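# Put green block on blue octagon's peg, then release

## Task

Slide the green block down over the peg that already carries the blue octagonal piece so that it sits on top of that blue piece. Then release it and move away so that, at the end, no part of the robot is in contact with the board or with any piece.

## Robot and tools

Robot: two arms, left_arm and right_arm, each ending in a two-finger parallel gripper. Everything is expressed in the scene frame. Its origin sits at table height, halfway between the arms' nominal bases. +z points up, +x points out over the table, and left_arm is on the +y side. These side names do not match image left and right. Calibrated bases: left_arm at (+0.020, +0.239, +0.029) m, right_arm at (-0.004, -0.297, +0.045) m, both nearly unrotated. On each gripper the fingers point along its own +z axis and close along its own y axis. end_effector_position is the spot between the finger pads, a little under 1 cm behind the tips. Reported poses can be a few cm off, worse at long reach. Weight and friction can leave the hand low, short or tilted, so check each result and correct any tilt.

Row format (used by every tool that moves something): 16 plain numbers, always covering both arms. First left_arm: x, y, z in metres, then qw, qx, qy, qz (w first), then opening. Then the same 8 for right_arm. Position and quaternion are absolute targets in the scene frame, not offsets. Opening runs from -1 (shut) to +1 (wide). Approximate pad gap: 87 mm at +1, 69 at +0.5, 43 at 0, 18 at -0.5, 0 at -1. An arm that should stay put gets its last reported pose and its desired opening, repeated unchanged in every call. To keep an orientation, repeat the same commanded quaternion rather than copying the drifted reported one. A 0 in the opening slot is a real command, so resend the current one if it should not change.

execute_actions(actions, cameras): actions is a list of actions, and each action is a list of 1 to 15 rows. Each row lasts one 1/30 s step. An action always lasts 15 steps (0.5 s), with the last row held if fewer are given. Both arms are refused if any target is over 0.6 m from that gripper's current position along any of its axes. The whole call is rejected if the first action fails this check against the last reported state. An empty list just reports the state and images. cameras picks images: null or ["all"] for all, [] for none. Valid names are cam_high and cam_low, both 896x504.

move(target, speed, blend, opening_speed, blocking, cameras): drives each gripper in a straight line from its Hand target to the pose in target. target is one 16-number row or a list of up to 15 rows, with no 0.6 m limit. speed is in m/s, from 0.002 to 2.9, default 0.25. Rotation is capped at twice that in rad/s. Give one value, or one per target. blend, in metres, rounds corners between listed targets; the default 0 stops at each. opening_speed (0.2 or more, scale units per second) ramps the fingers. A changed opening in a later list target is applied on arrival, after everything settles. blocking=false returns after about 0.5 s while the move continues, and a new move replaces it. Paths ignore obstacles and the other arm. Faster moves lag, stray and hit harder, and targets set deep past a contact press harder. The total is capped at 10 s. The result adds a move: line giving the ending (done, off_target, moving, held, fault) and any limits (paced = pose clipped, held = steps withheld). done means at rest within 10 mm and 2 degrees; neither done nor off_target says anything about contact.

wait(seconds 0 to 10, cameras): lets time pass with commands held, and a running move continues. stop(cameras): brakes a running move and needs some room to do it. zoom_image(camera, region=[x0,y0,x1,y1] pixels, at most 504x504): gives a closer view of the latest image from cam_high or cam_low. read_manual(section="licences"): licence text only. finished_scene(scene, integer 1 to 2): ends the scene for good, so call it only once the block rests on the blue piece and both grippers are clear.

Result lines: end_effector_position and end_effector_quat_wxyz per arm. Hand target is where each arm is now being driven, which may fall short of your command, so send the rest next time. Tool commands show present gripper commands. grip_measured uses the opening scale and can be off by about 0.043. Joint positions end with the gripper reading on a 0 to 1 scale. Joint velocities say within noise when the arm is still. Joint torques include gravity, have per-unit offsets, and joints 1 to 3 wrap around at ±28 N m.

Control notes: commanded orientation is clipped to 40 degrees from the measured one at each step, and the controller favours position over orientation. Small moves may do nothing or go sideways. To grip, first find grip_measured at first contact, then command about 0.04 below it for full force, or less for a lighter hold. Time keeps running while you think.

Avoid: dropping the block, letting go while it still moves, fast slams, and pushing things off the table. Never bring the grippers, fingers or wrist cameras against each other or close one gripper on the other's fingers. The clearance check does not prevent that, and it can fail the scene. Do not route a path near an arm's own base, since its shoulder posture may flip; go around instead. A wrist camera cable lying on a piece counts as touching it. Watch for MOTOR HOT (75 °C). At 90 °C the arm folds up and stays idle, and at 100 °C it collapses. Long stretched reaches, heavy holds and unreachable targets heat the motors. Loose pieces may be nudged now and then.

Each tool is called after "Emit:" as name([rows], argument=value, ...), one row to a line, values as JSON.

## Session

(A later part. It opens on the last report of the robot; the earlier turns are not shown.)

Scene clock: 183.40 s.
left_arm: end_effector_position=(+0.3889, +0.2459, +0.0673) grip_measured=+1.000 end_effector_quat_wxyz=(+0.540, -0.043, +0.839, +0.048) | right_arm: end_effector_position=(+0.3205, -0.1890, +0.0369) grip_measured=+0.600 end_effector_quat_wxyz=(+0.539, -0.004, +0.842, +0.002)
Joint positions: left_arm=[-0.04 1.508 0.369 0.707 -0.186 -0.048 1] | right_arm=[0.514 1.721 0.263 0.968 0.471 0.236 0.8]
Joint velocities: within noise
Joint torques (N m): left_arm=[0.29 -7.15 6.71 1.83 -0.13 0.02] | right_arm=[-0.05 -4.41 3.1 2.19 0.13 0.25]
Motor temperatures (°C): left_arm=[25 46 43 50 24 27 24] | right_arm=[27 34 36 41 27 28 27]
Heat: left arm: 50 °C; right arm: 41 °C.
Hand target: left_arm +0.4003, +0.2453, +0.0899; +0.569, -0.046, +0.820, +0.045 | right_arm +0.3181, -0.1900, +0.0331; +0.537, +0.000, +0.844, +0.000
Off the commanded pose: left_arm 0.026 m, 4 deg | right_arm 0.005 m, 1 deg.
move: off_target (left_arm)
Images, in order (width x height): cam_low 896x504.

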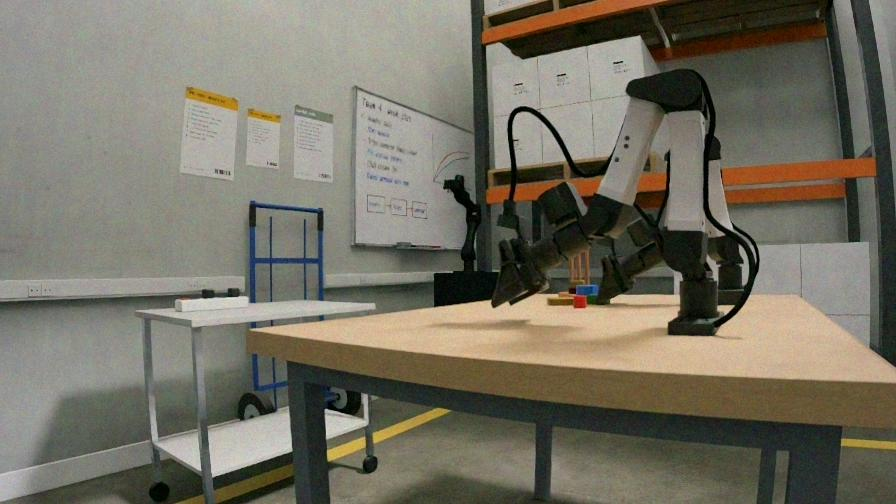

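Emit:
move([
  [0.4009,0.2452,0.09,0.569,-0.046,0.820,0.045,1,0.320,-0.19,0.037,0.537,0,0.8434,0,0.6],
  [0.4009,0.2452,0.09,0.569,-0.046,0.820,0.045,1,0.320,-0.19,0.037,0.537,0,0.8434,0,0.0],
], speed=0.06, opening_speed=0.7)

Emit:
zoom_image(camera="cam_low", region=[520, 240, 640, 320])

Emit:
zoom_image(camera="cam_high", region=[460, 140, 640, 280])

Scene clock: 189.17 s.
left_arm: end_effector_position=(+0.3889, +0.2459, +0.0673) grip_measured=+1.000 end_effector_quat_wxyz=(+0.540, -0.043, +0.839, +0.048) | right_arm: end_effector_position=(+0.3205, -0.1891, +0.0369) grip_measured=+0.118 end_effector_quat_wxyz=(+0.539, -0.004, +0.843, +0.002)
Joint positions: left_arm=[-0.04 1.508 0.369 0.707 -0.186 -0.048 1] | right_arm=[0.514 1.721 0.263 0.968 0.471 0.236 0.559]
Joint velocities: within noise
Joint torques (N m): left_arm=[0.25 -7.13 6.57 1.83 -0.12 0.02] | right_arm=[-0.39 -6.31 3.75 1.79 0.09 0.23]
Motor temperatures (°C): left_arm=[25 46 43 50 24 27 24] | right_arm=[27 34 36 41 27 28 27]
Heat: left arm: 50 °C; right arm: 41 °C.
Hand target: left_arm +0.4003, +0.2453, +0.0899; +0.569, -0.046, +0.820, +0.045 | right_arm +0.3201, -0.1900, +0.0371; +0.537, +0.000, +0.843, +0.000
Off the commanded pose: left_arm 0.026 m, 4 deg | right_arm 0.001 m, 1 deg.
move: off_target (left_arm)

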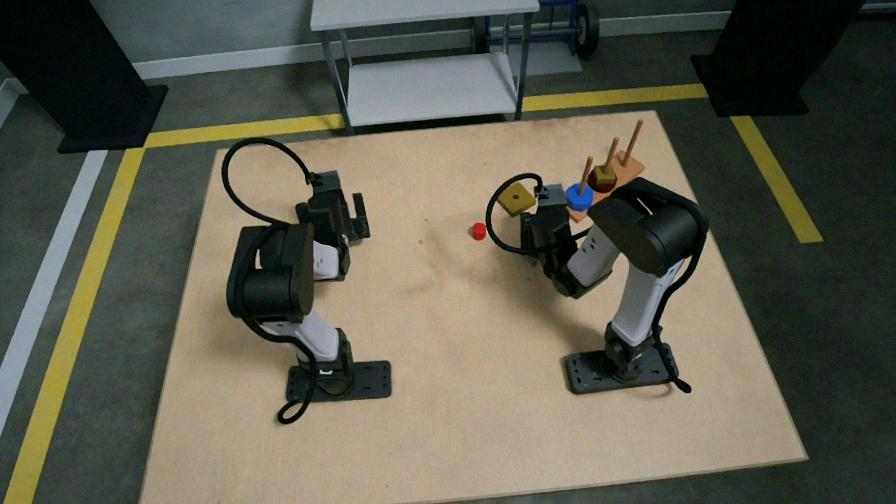

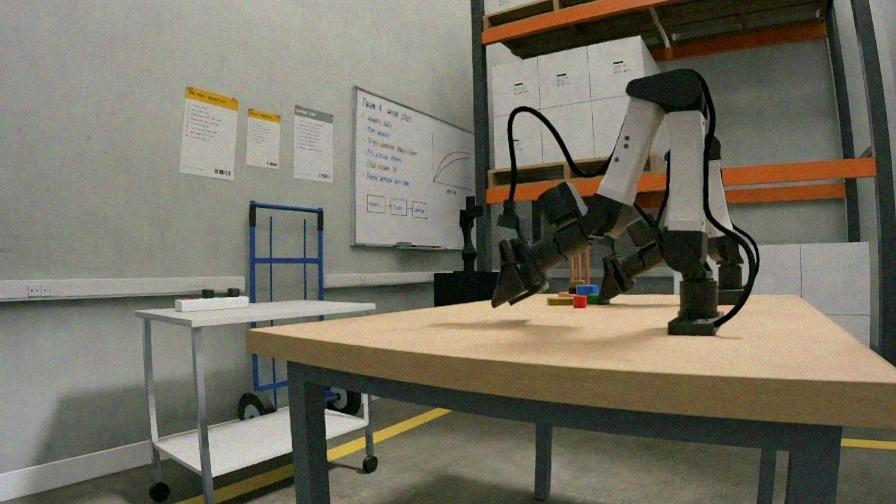

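Scaled by 4.200 from the camera's 896x504 image, which has a finer 1280x720 frame.

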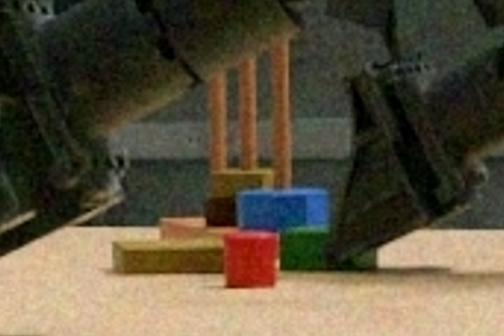

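Scaled by 2.800 from the camera's 896x504 image, which has a finer 1280x720 frame.

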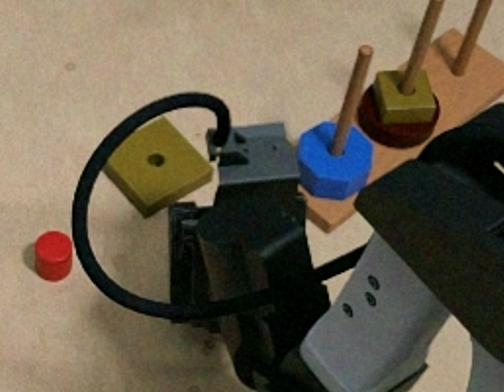

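Emit:
move([
  [0.30,0.2452,0.2,0.569,-0.046,0.820,0.045,1,0.320,-0.19,0.12,0.537,0,0.8434,0,0.05],
  [0.22,0.2452,0.3,0.569,-0.046,0.820,0.045,1,0.320,-0.19,0.24,0.537,0,0.8434,0,0.05],
  [0.22,0.2452,0.3,0.569,-0.046,0.820,0.045,1,0.36,-0.29,0.24,0.537,0,0.8434,0,0.05],
], speed=[0.12,0.2,0.2], blend=[0.02,0.02,0])

Emit:
zoom_image(camera="cam_low", region=[520, 180, 680, 310])

Emit:
zoom_image(camera="cam_high", region=[520, 100, 700, 240])

Scene clock: 202.33 s.
left_arm: end_effector_position=(+0.2190, +0.2444, +0.2881) grip_measured=+1.000 end_effector_quat_wxyz=(+0.556, -0.039, +0.829, +0.046) | right_arm: end_effector_position=(+0.3514, -0.2908, +0.2282) grip_measured=+0.118 end_effector_quat_wxyz=(+0.522, +0.006, +0.853, -0.003)
Joint positions: left_arm=[-0.252 0.498 0.916 -0.835 -0.375 -0.126 1] | right_arm=[0.022 1.101 0.798 -0.17 0.046 0.024 0.559]
Joint velocities: within noise
Joint torques (N m): left_arm=[-0.24 1.66 7.61 1.74 -0.33 -0.06] | right_arm=[-0.91 -2.84 9.24 2.25 -0.2 0]
Motor temperatures (°C): left_arm=[25 46 43 50 24 27 24] | right_arm=[27 34 36 40 27 28 28]
Heat: left arm: 50 °C; right arm: 40 °C.
Hand target: left_arm +0.2198, +0.2452, +0.2998; +0.569, -0.046, +0.820, +0.045 | right_arm +0.3594, -0.2900, +0.2401; +0.537, +0.000, +0.843, +0.000
Off the commanded pose: left_arm 0.012 m, 2 deg | right_arm 0.015 m, 2 deg.
move: off_target (left_arm, right_arm)

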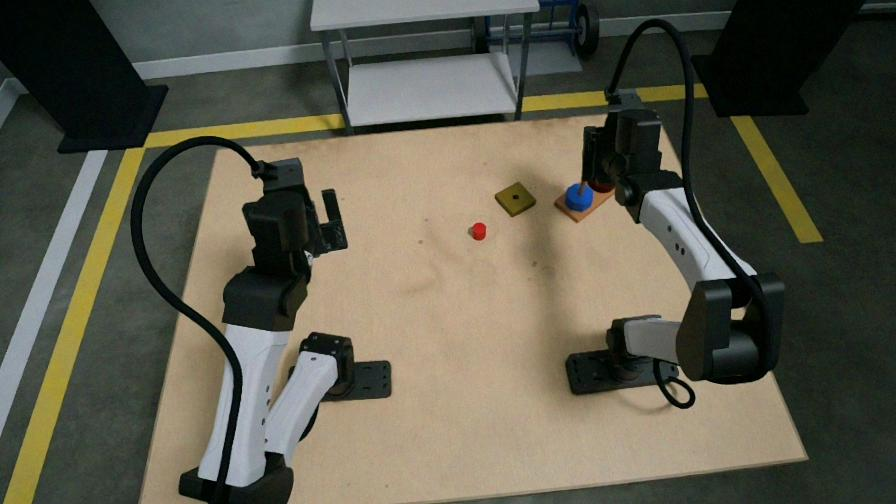

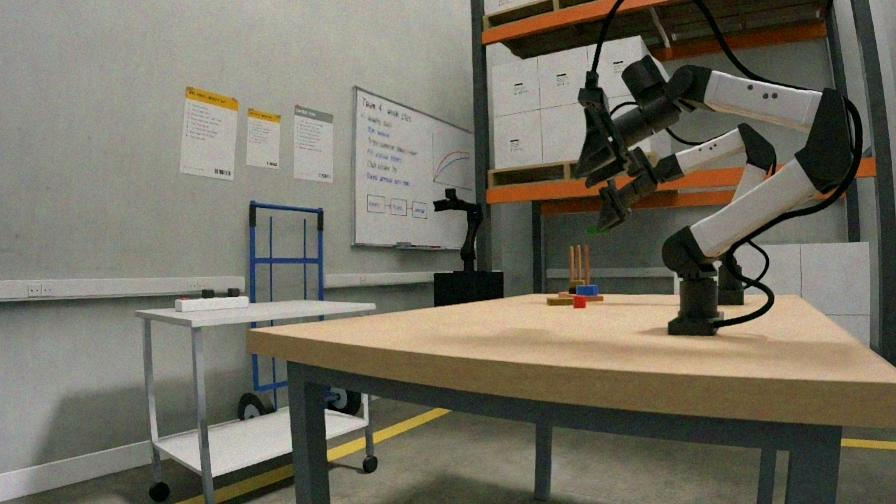

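Scaled by 3.150 from the camera's 896x504 image, which has a finer 1280x720 frame.

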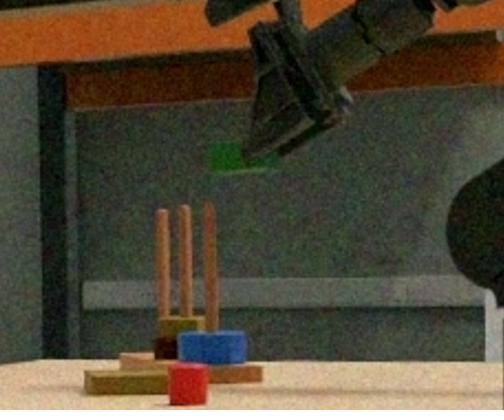

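Scaled by 2.800 from the camera's 896x504 image, which has a finer 1280x720 frame.

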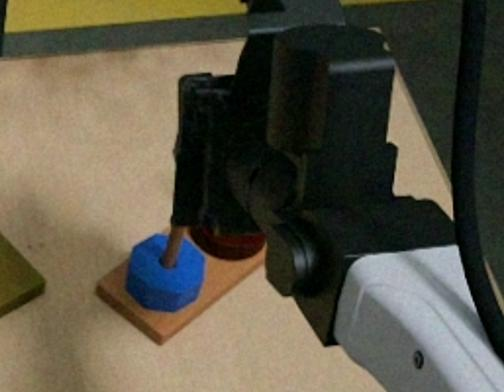

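Emit:
move([
  [0.22,0.2452,0.3,0.569,-0.046,0.820,0.045,1,0.39,-0.298,0.24,0.5388,-0.1805,0.8141,0.1194,0.05],
], speed=0.15)

Emit:
zoom_image(camera="cam_low", region=[520, 200, 640, 310])

Emit:
zoom_image(camera="cam_high", region=[540, 100, 660, 220])

Scene clock: 226.80 s.
left_arm: end_effector_position=(+0.2189, +0.2444, +0.2880) grip_measured=+1.000 end_effector_quat_wxyz=(+0.556, -0.040, +0.829, +0.046) | right_arm: end_effector_position=(+0.3844, -0.2973, +0.2332) grip_measured=+0.118 end_effector_quat_wxyz=(+0.532, -0.171, +0.821, +0.119)
Joint positions: left_arm=[-0.252 0.498 0.916 -0.836 -0.375 -0.126 1] | right_arm=[-0.245 1.303 0.924 -0.131 -0.589 -0.286 0.559]
Joint velocities: within noise
Joint torques (N m): left_arm=[-0.21 1.72 7.69 1.73 -0.34 -0.03] | right_arm=[-0.87 -4.22 9.25 1.95 -0.38 0]
Motor temperatures (°C): left_arm=[25 42 43 48 24 27 24] | right_arm=[27 33 39 42 27 28 28]
Heat: left arm: 48 °C; right arm: 42 °C.
Hand target: left_arm +0.2197, +0.2452, +0.2998; +0.569, -0.046, +0.820, +0.045 | right_arm +0.3898, -0.2980, +0.2400; +0.539, -0.180, +0.814, +0.119
Off the commanded pose: left_arm 0.012 m, 2 deg | right_arm 0.009 m, 2 deg.
move: off_target (left_arm)

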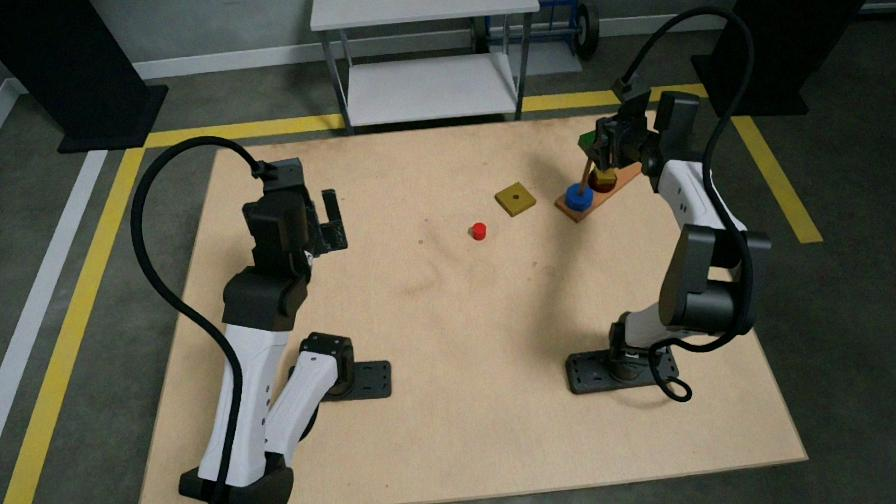

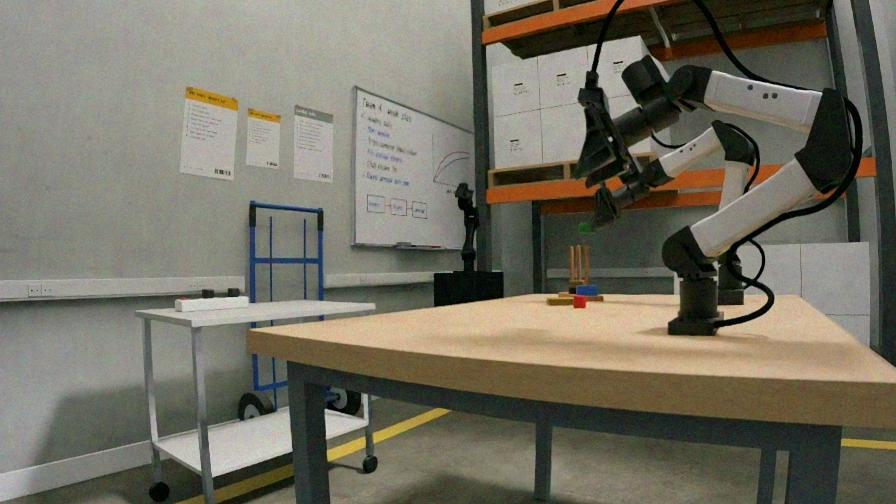

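Scaled by 4.200 from the camera's 896x504 image, which has a finer 1280x720 frame.

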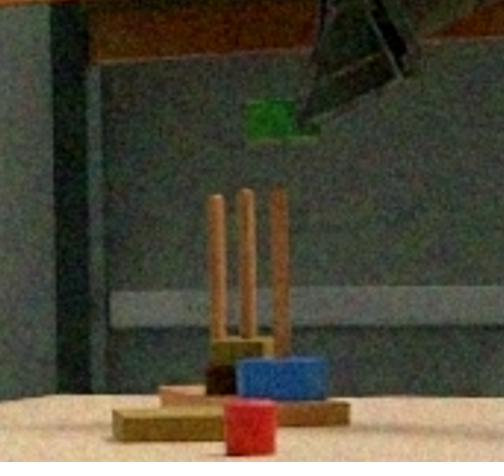

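Scaled by 4.200 from the camera's 896x504 image, which has a finer 1280x720 frame.

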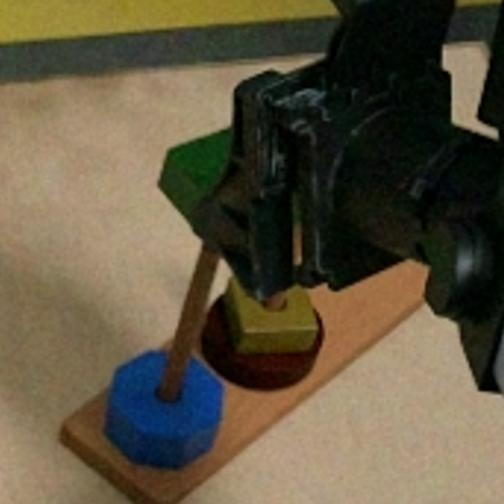

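Emit:
zoom_image(camera="cam_high", region=[570, 120, 620, 160])

Emit:
zoom_image(camera="cam_low", region=[565, 215, 615, 255])

Scaled by 10.080 from the camera's 896x504 image, which has a finer 1280x720 frame.

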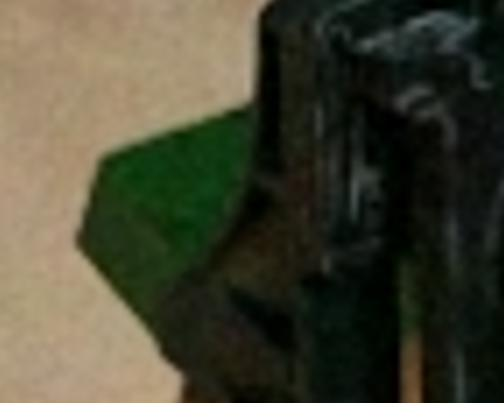

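Scaled by 10.080 from the camera's 896x504 image, which has a finer 1280x720 frame.

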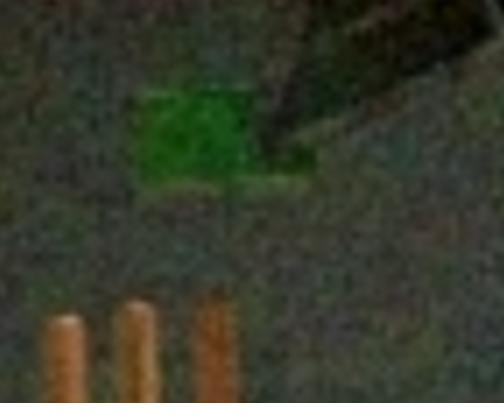

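Emit:
move([
  [0.22,0.2452,0.3,0.569,-0.046,0.820,0.045,1,0.393,-0.300,0.214,0.5388,-0.1805,0.8141,0.1194,0.05],
], speed=0.06)

Emit:
zoom_image(camera="cam_high", region=[570, 130, 620, 170])

Emit:
zoom_image(camera="cam_low", region=[565, 220, 615, 260])

Scene clock: 243.23 s.
left_arm: end_effector_position=(+0.2189, +0.2445, +0.2880) grip_measured=+1.000 end_effector_quat_wxyz=(+0.556, -0.040, +0.829, +0.046) | right_arm: end_effector_position=(+0.3910, -0.2999, +0.2168) grip_measured=+0.118 end_effector_quat_wxyz=(+0.536, -0.173, +0.818, +0.117)
Joint positions: left_arm=[-0.252 0.498 0.916 -0.836 -0.376 -0.126 1] | right_arm=[-0.249 1.34 0.879 -0.039 -0.593 -0.29 0.559]
Joint velocities: within noise
Joint torques (N m): left_arm=[-0.24 1.69 7.56 1.74 -0.32 -0.02] | right_arm=[-0.96 -4.68 6.32 2.18 -0.38 -0.02]
Motor temperatures (°C): left_arm=[25 41 44 48 24 27 24] | right_arm=[27 33 42 41 27 28 28]
Heat: left arm: 48 °C; right arm: 42 °C.
Hand target: left_arm +0.2198, +0.2453, +0.2998; +0.569, -0.046, +0.820, +0.045 | right_arm +0.3929, -0.3001, +0.2141; +0.539, -0.180, +0.814, +0.119
Off the commanded pose: left_arm 0.012 m, 2 deg | right_arm 0.003 m, 1 deg.
move: off_target (left_arm)

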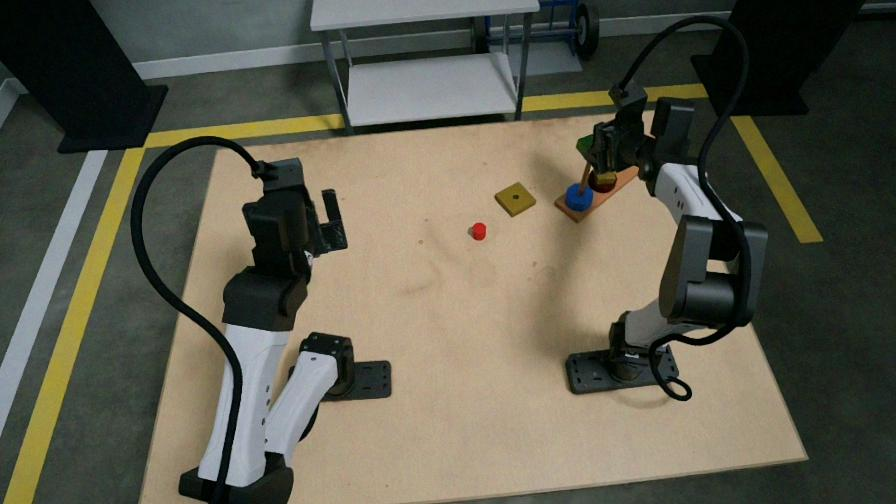

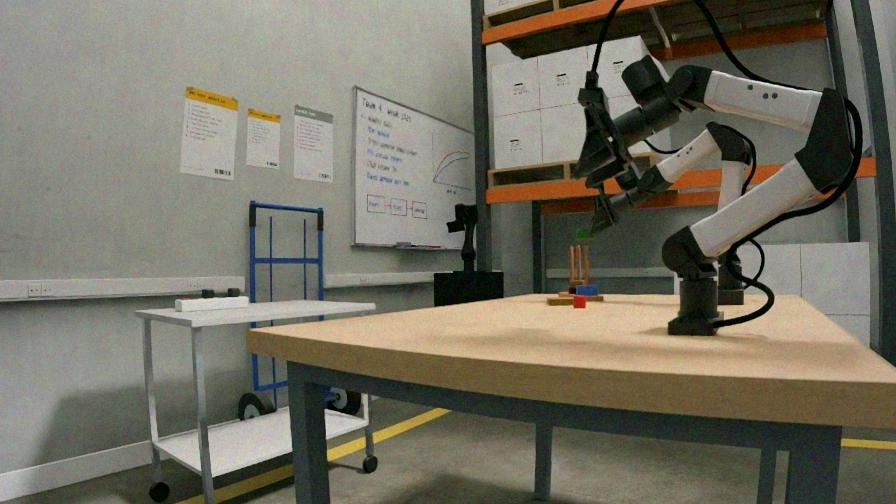

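Scaled by 10.080 from the camera's 896x504 image, which has a finer 1280x720 frame.

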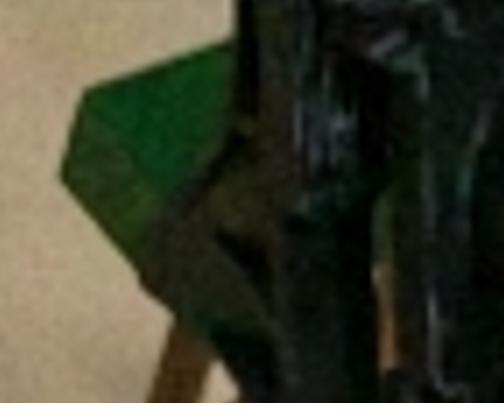

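Scaled by 10.080 from the camera's 896x504 image, which has a finer 1280x720 frame.

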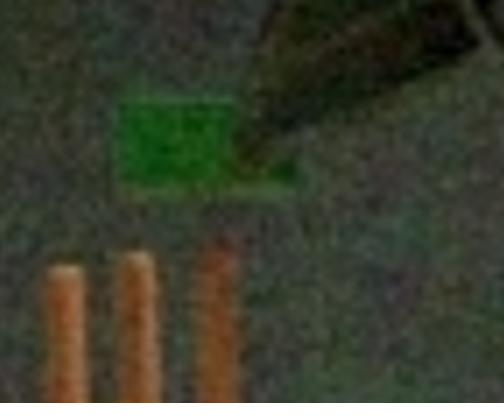

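Emit:
move([
  [0.22,0.2452,0.3,0.569,-0.046,0.820,0.045,1,0.389,-0.3015,0.206,0.5388,-0.1805,0.8141,0.1194,0.05],
], speed=0.04)

Emit:
zoom_image(camera="cam_high", region=[570, 130, 620, 170])

Emit:
zoom_image(camera="cam_low", region=[565, 220, 615, 260])

Scene clock: 253.20 s.
left_arm: end_effector_position=(+0.2189, +0.2445, +0.2880) grip_measured=+1.000 end_effector_quat_wxyz=(+0.556, -0.040, +0.829, +0.046) | right_arm: end_effector_position=(+0.3877, -0.3013, +0.2073) grip_measured=+0.118 end_effector_quat_wxyz=(+0.534, -0.172, +0.819, +0.118)
Joint positions: left_arm=[-0.252 0.498 0.916 -0.836 -0.376 -0.126 1] | right_arm=[-0.257 1.34 0.844 -0.012 -0.601 -0.295 0.559]
Joint velocities: within noise
Joint torques (N m): left_arm=[-0.2 1.68 7.62 1.75 -0.34 -0.04] | right_arm=[-0.75 -5.16 6.08 2.17 -0.38 -0.02]
Motor temperatures (°C): left_arm=[25 40 44 48 24 27 24] | right_arm=[27 33 41 41 27 28 28]
Heat: left arm: 48 °C; right arm: 41 °C.
Hand target: left_arm +0.2198, +0.2453, +0.2998; +0.569, -0.046, +0.820, +0.045 | right_arm +0.3889, -0.3014, +0.2061; +0.539, -0.181, +0.814, +0.119
Off the commanded pose: left_arm 0.012 m, 2 deg | right_arm 0.002 m, 1 deg.
move: off_target (left_arm)

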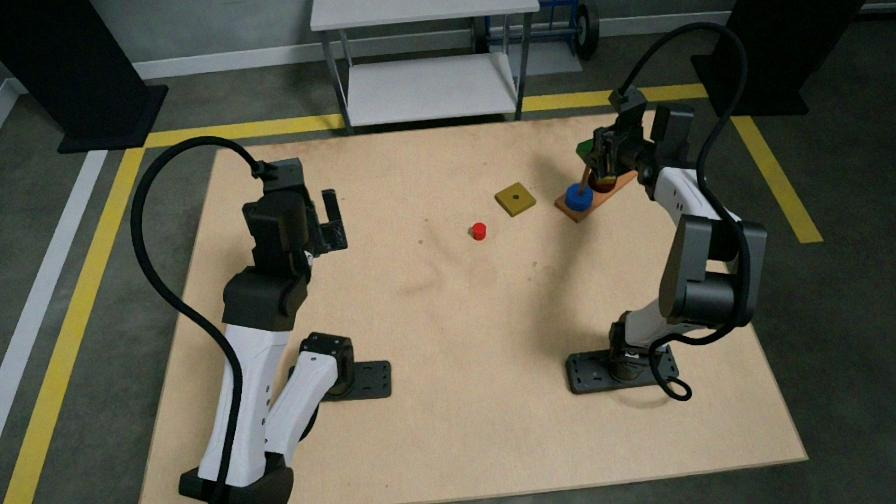

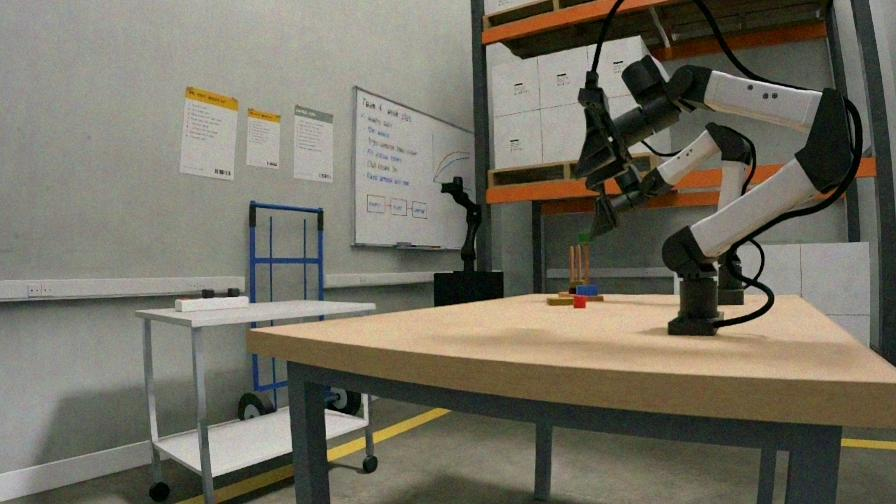

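Scaled by 10.080 from the camera's 896x504 image, which has a finer 1280x720 frame.

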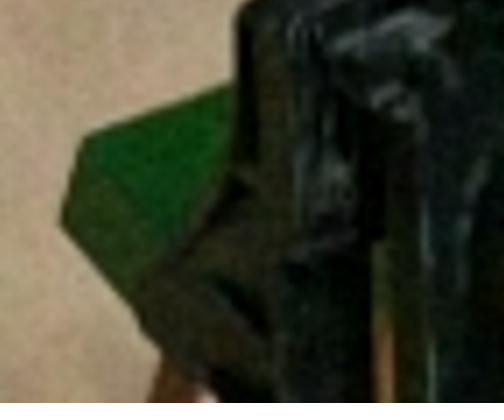

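Scaled by 10.080 from the camera's 896x504 image, which has a finer 1280x720 frame.

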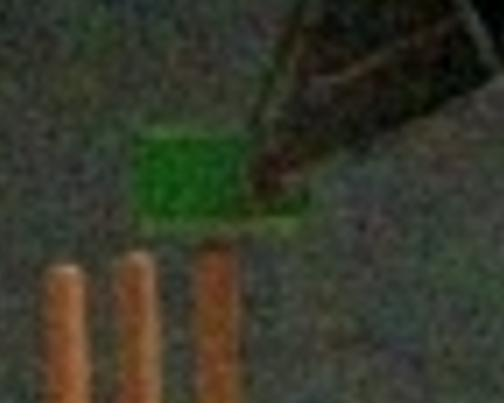

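Emit:
move([
  [0.22,0.2452,0.3,0.569,-0.046,0.820,0.045,1,0.391,-0.3028,0.204,0.5388,-0.1805,0.8141,0.1194,0.05],
  [0.22,0.2452,0.3,0.569,-0.046,0.820,0.045,1,0.391,-0.3028,0.194,0.5388,-0.1805,0.8141,0.1194,0.05],
], speed=0.03)

Emit:
zoom_image(camera="cam_high", region=[570, 130, 620, 170])

Emit:
zoom_image(camera="cam_low", region=[565, 220, 615, 260])

Scene clock: 265.97 s.
left_arm: end_effector_position=(+0.2189, +0.2445, +0.2880) grip_measured=+1.000 end_effector_quat_wxyz=(+0.556, -0.040, +0.829, +0.046) | right_arm: end_effector_position=(+0.3889, -0.3017, +0.1976) grip_measured=+0.118 end_effector_quat_wxyz=(+0.536, -0.174, +0.817, +0.120)
Joint positions: left_arm=[-0.252 0.498 0.916 -0.836 -0.376 -0.127 1] | right_arm=[-0.26 1.358 0.813 0.04 -0.609 -0.296 0.559]
Joint velocities: within noise
Joint torques (N m): left_arm=[-0.25 1.83 7.62 1.75 -0.34 -0.05] | right_arm=[-0.94 -4.49 6.04 2.19 -0.35 -0.03]
Motor temperatures (°C): left_arm=[25 39 44 48 24 27 24] | right_arm=[27 33 40 43 27 28 28]
Heat: left arm: 48 °C; right arm: 43 °C.
Hand target: left_arm +0.2198, +0.2452, +0.2998; +0.569, -0.046, +0.820, +0.045 | right_arm +0.3908, -0.3028, +0.1939; +0.538, -0.180, +0.814, +0.119
Off the commanded pose: left_arm 0.012 m, 2 deg | right_arm 0.004 m, 1 deg.
move: off_target (left_arm)

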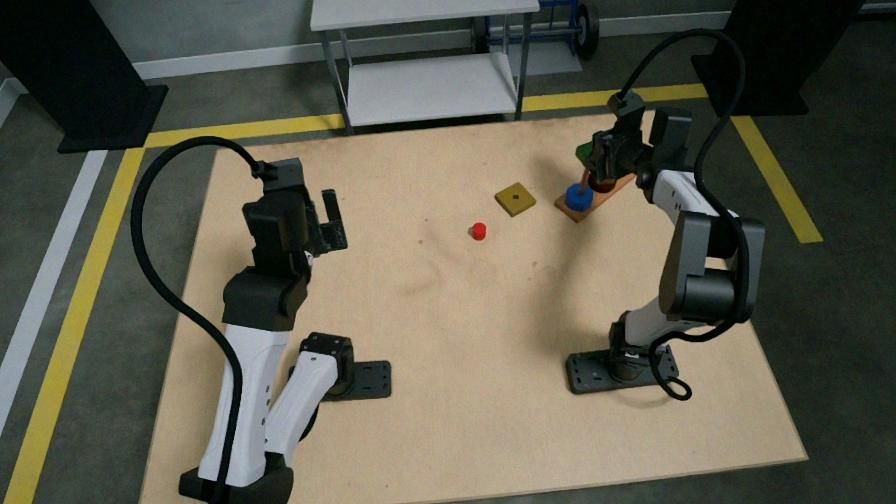

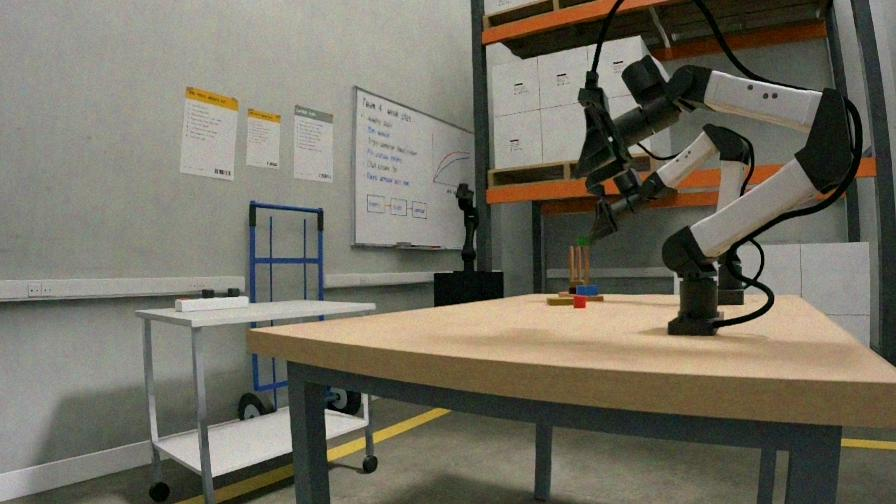

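Scaled by 10.080 from the camera's 896x504 image, which has a finer 1280x720 frame.

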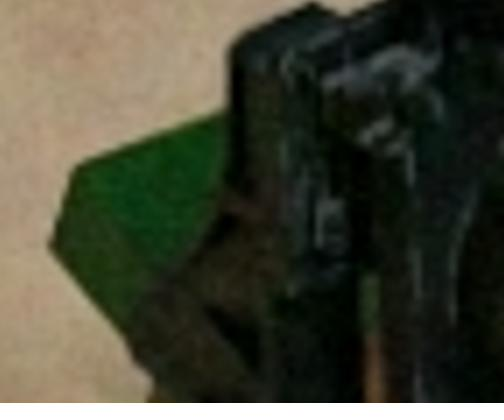

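Scaled by 10.080 from the camera's 896x504 image, which has a finer 1280x720 frame.

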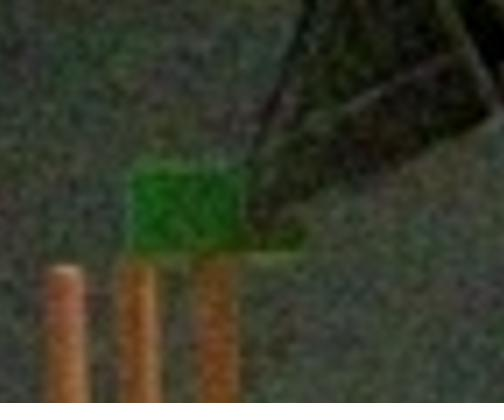

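Emit:
move([
  [0.22,0.2452,0.3,0.569,-0.046,0.820,0.045,1,0.391,-0.3028,0.182,0.5388,-0.1805,0.8141,0.1194,0.05],
], speed=0.03)

Emit:
zoom_image(camera="cam_high", region=[570, 130, 620, 170])

Emit:
zoom_image(camera="cam_low", region=[565, 220, 615, 260])

Scene clock: 271.33 s.
left_arm: end_effector_position=(+0.2189, +0.2445, +0.2880) grip_measured=+1.000 end_effector_quat_wxyz=(+0.556, -0.040, +0.829, +0.046) | right_arm: end_effector_position=(+0.3889, -0.3014, +0.1857) grip_measured=+0.118 end_effector_quat_wxyz=(+0.536, -0.174, +0.817, +0.121)
Joint positions: left_arm=[-0.252 0.498 0.916 -0.836 -0.376 -0.127 1] | right_arm=[-0.26 1.376 0.777 0.093 -0.611 -0.296 0.559]
Joint velocities: within noise
Joint torques (N m): left_arm=[-0.27 1.84 7.56 1.74 -0.34 -0.07] | right_arm=[-0.81 -4.66 5.98 2.21 -0.3 -0.02]
Motor temperatures (°C): left_arm=[25 39 44 48 24 27 24] | right_arm=[27 33 40 43 27 28 28]
Heat: left arm: 48 °C; right arm: 43 °C.
Hand target: left_arm +0.2198, +0.2452, +0.2998; +0.569, -0.046, +0.820, +0.045 | right_arm +0.3908, -0.3028, +0.1821; +0.539, -0.180, +0.814, +0.119
Off the commanded pose: left_arm 0.012 m, 2 deg | right_arm 0.004 m, 1 deg.
move: off_target (left_arm)

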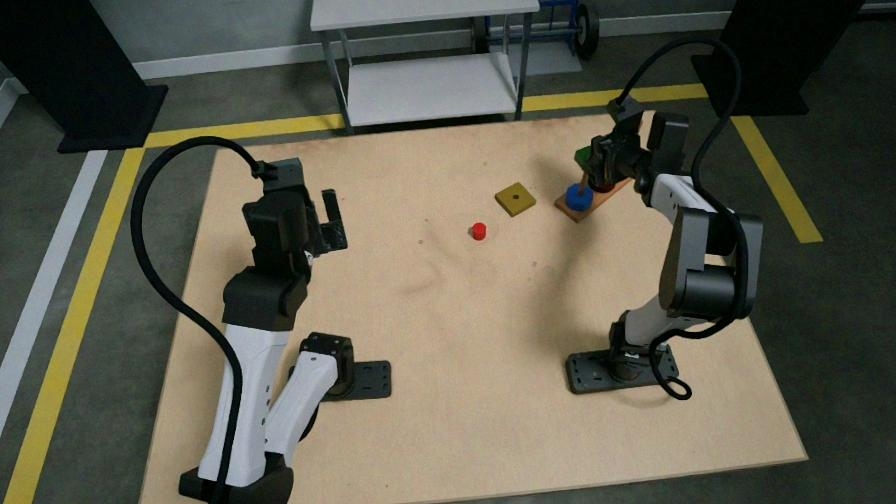

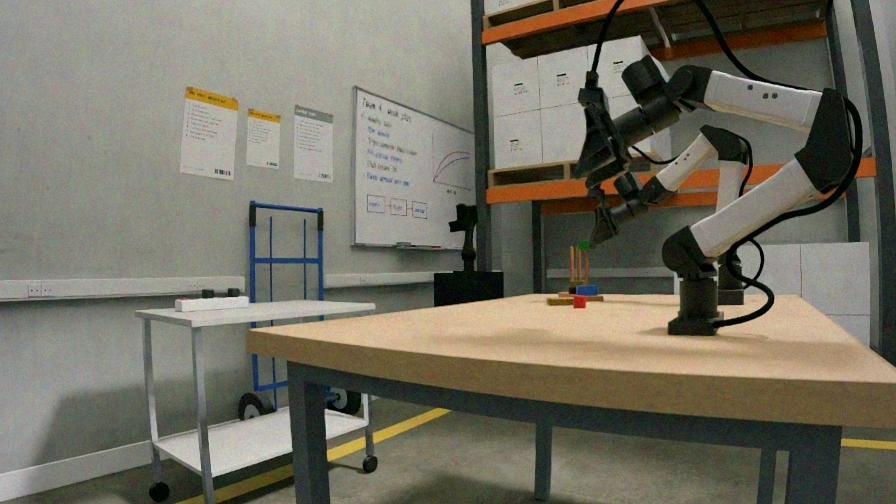

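Scaled by 10.080 from the camera's 896x504 image, which has a finer 1280x720 frame.

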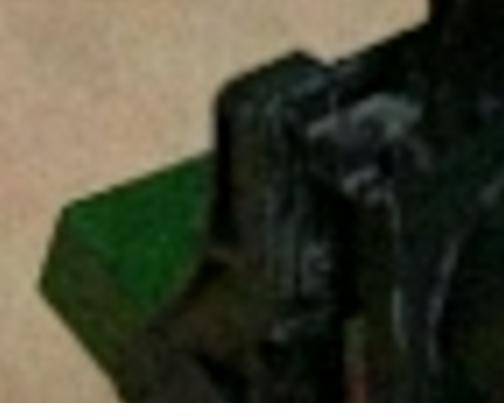

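Scaled by 10.080 from the camera's 896x504 image, which has a finer 1280x720 frame.

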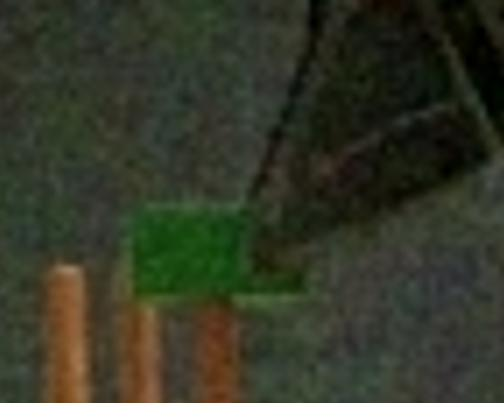

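Emit:
move([
  [0.22,0.2452,0.3,0.569,-0.046,0.820,0.045,1,0.391,-0.3028,0.155,0.5388,-0.1805,0.8141,0.1194,0.05],
], speed=0.04)

Emit:
zoom_image(camera="cam_high", region=[550, 120, 640, 220])

Emit:
zoom_image(camera="cam_low", region=[555, 230, 625, 310])

Scene clock: 278.63 s.
left_arm: end_effector_position=(+0.2189, +0.2445, +0.2880) grip_measured=+1.000 end_effector_quat_wxyz=(+0.556, -0.040, +0.829, +0.046) | right_arm: end_effector_position=(+0.3891, -0.3011, +0.1581) grip_measured=+0.118 end_effector_quat_wxyz=(+0.535, -0.175, +0.818, +0.122)
Joint positions: left_arm=[-0.252 0.498 0.916 -0.836 -0.376 -0.127 1] | right_arm=[-0.26 1.429 0.702 0.219 -0.614 -0.296 0.559]
Joint velocities: within noise
Joint torques (N m): left_arm=[-0.21 1.76 7.65 1.74 -0.34 -0.04] | right_arm=[-0.91 -4.79 5.75 2.22 -0.29 -0.03]
Motor temperatures (°C): left_arm=[25 39 44 48 24 27 24] | right_arm=[27 33 39 43 27 28 28]
Heat: left arm: 48 °C; right arm: 43 °C.
Hand target: left_arm +0.2198, +0.2452, +0.2998; +0.569, -0.046, +0.820, +0.045 | right_arm +0.3909, -0.3028, +0.1551; +0.539, -0.181, +0.814, +0.119
Off the commanded pose: left_arm 0.012 m, 2 deg | right_arm 0.004 m, 1 deg.
move: off_target (left_arm)

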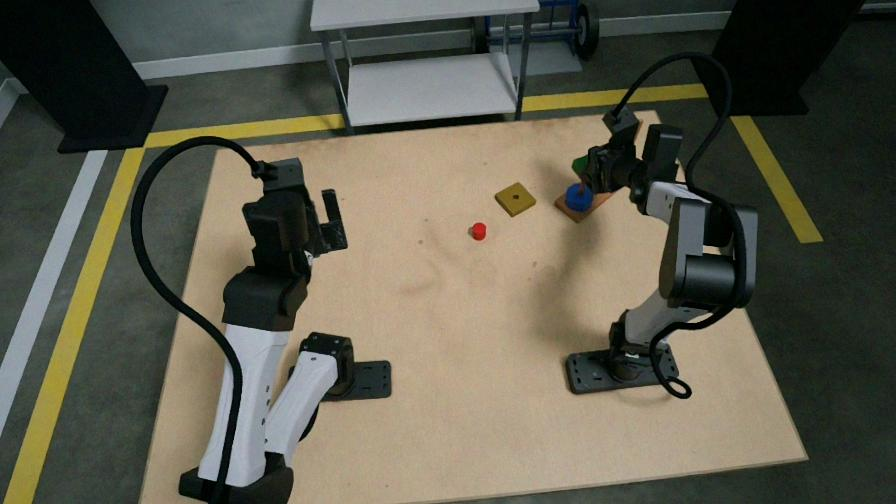

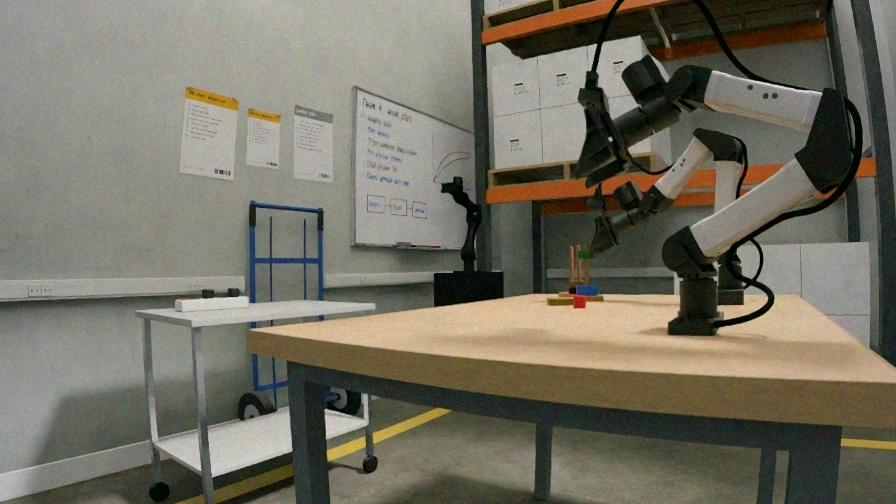

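Scaled by 5.040 from the camera's 896x504 image, which has a finer 1280x720 frame.

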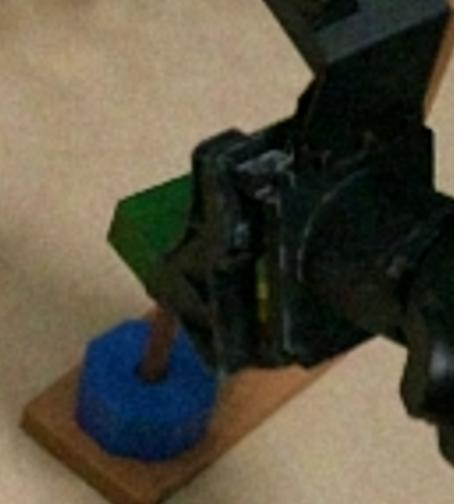

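Scaled by 6.300 from the camera's 896x504 image, which has a finer 1280x720 frame.

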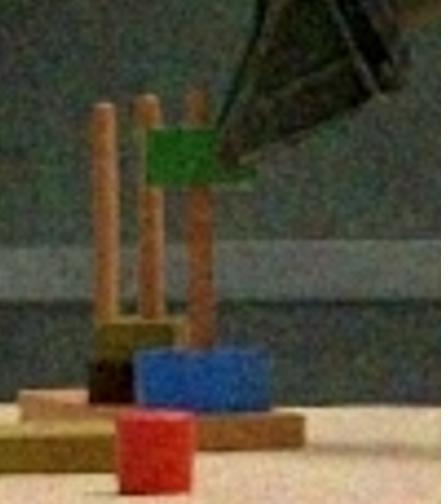

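Emit:
move([
  [0.22,0.2452,0.3,0.569,-0.046,0.820,0.045,1,0.391,-0.3030,0.125,0.5388,-0.1805,0.8141,0.1194,0.05],
  [0.22,0.2452,0.3,0.569,-0.046,0.820,0.045,1,0.391,-0.3033,0.098,0.5388,-0.1805,0.8141,0.1194,0.05],
], speed=0.04)

Emit:
zoom_image(camera="cam_high", region=[550, 120, 640, 220])

Emit:
zoom_image(camera="cam_low", region=[555, 230, 625, 310])

Scene clock: 284.93 s.
left_arm: end_effector_position=(+0.2189, +0.2445, +0.2880) grip_measured=+1.000 end_effector_quat_wxyz=(+0.556, -0.040, +0.829, +0.046) | right_arm: end_effector_position=(+0.3897, -0.3010, +0.1002) grip_measured=+0.118 end_effector_quat_wxyz=(+0.533, -0.176, +0.818, +0.123)
Joint positions: left_arm=[-0.252 0.498 0.916 -0.836 -0.376 -0.127 1] | right_arm=[-0.26 1.601 0.579 0.51 -0.615 -0.298 0.559]
Joint velocities: within noise
Joint torques (N m): left_arm=[-0.24 1.73 7.65 1.73 -0.34 -0.05] | right_arm=[-1.09 -5.34 4.94 2.21 -0.32 -0.02]
Motor temperatures (°C): left_arm=[25 39 44 47 24 27 24] | right_arm=[27 33 39 44 27 28 28]
Heat: left arm: 47 °C; right arm: 44 °C.
Hand target: left_arm +0.2198, +0.2452, +0.2998; +0.569, -0.046, +0.820, +0.045 | right_arm +0.3909, -0.3034, +0.0981; +0.538, -0.181, +0.814, +0.119
Off the commanded pose: left_arm 0.012 m, 2 deg | right_arm 0.003 m, 1 deg.
move: off_target (left_arm)

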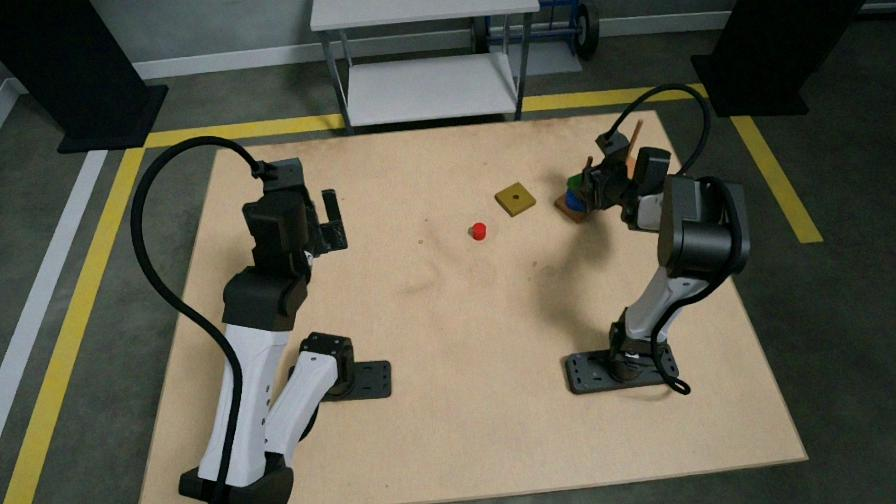

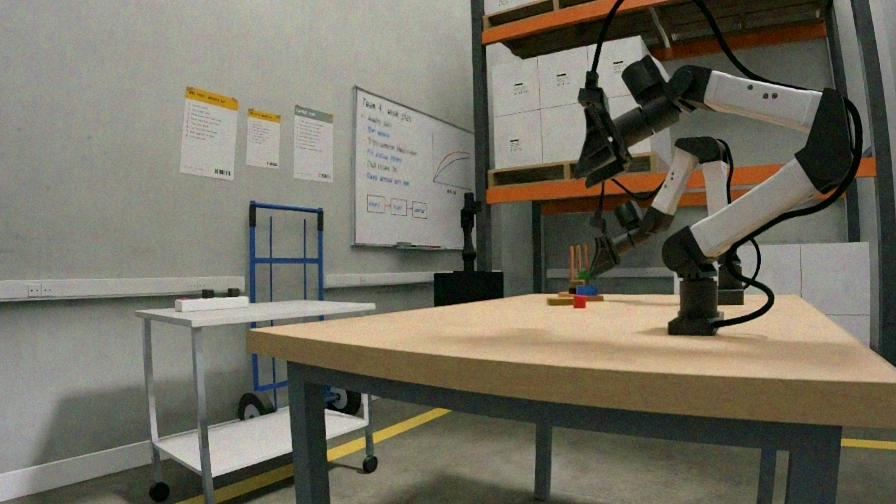

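Scaled by 5.040 from the camera's 896x504 image, which has a finer 1280x720 frame.

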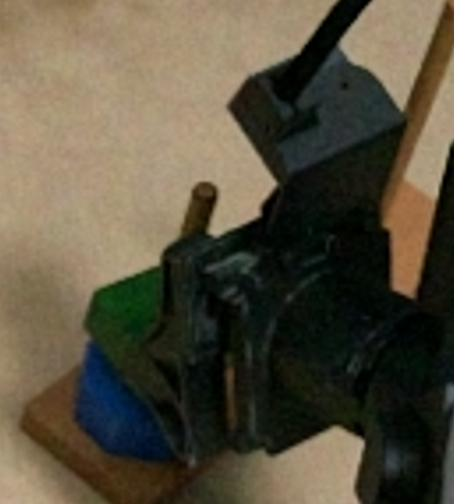

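Scaled by 6.300 from the camera's 896x504 image, which has a finer 1280x720 frame.

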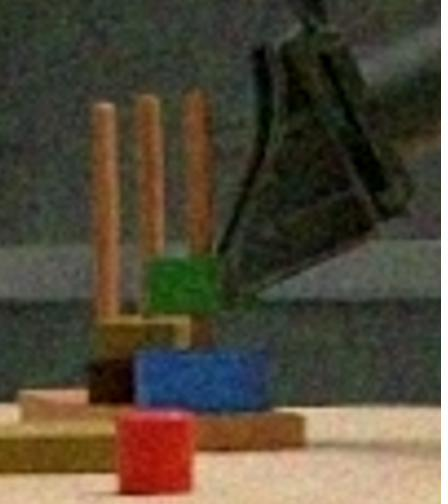

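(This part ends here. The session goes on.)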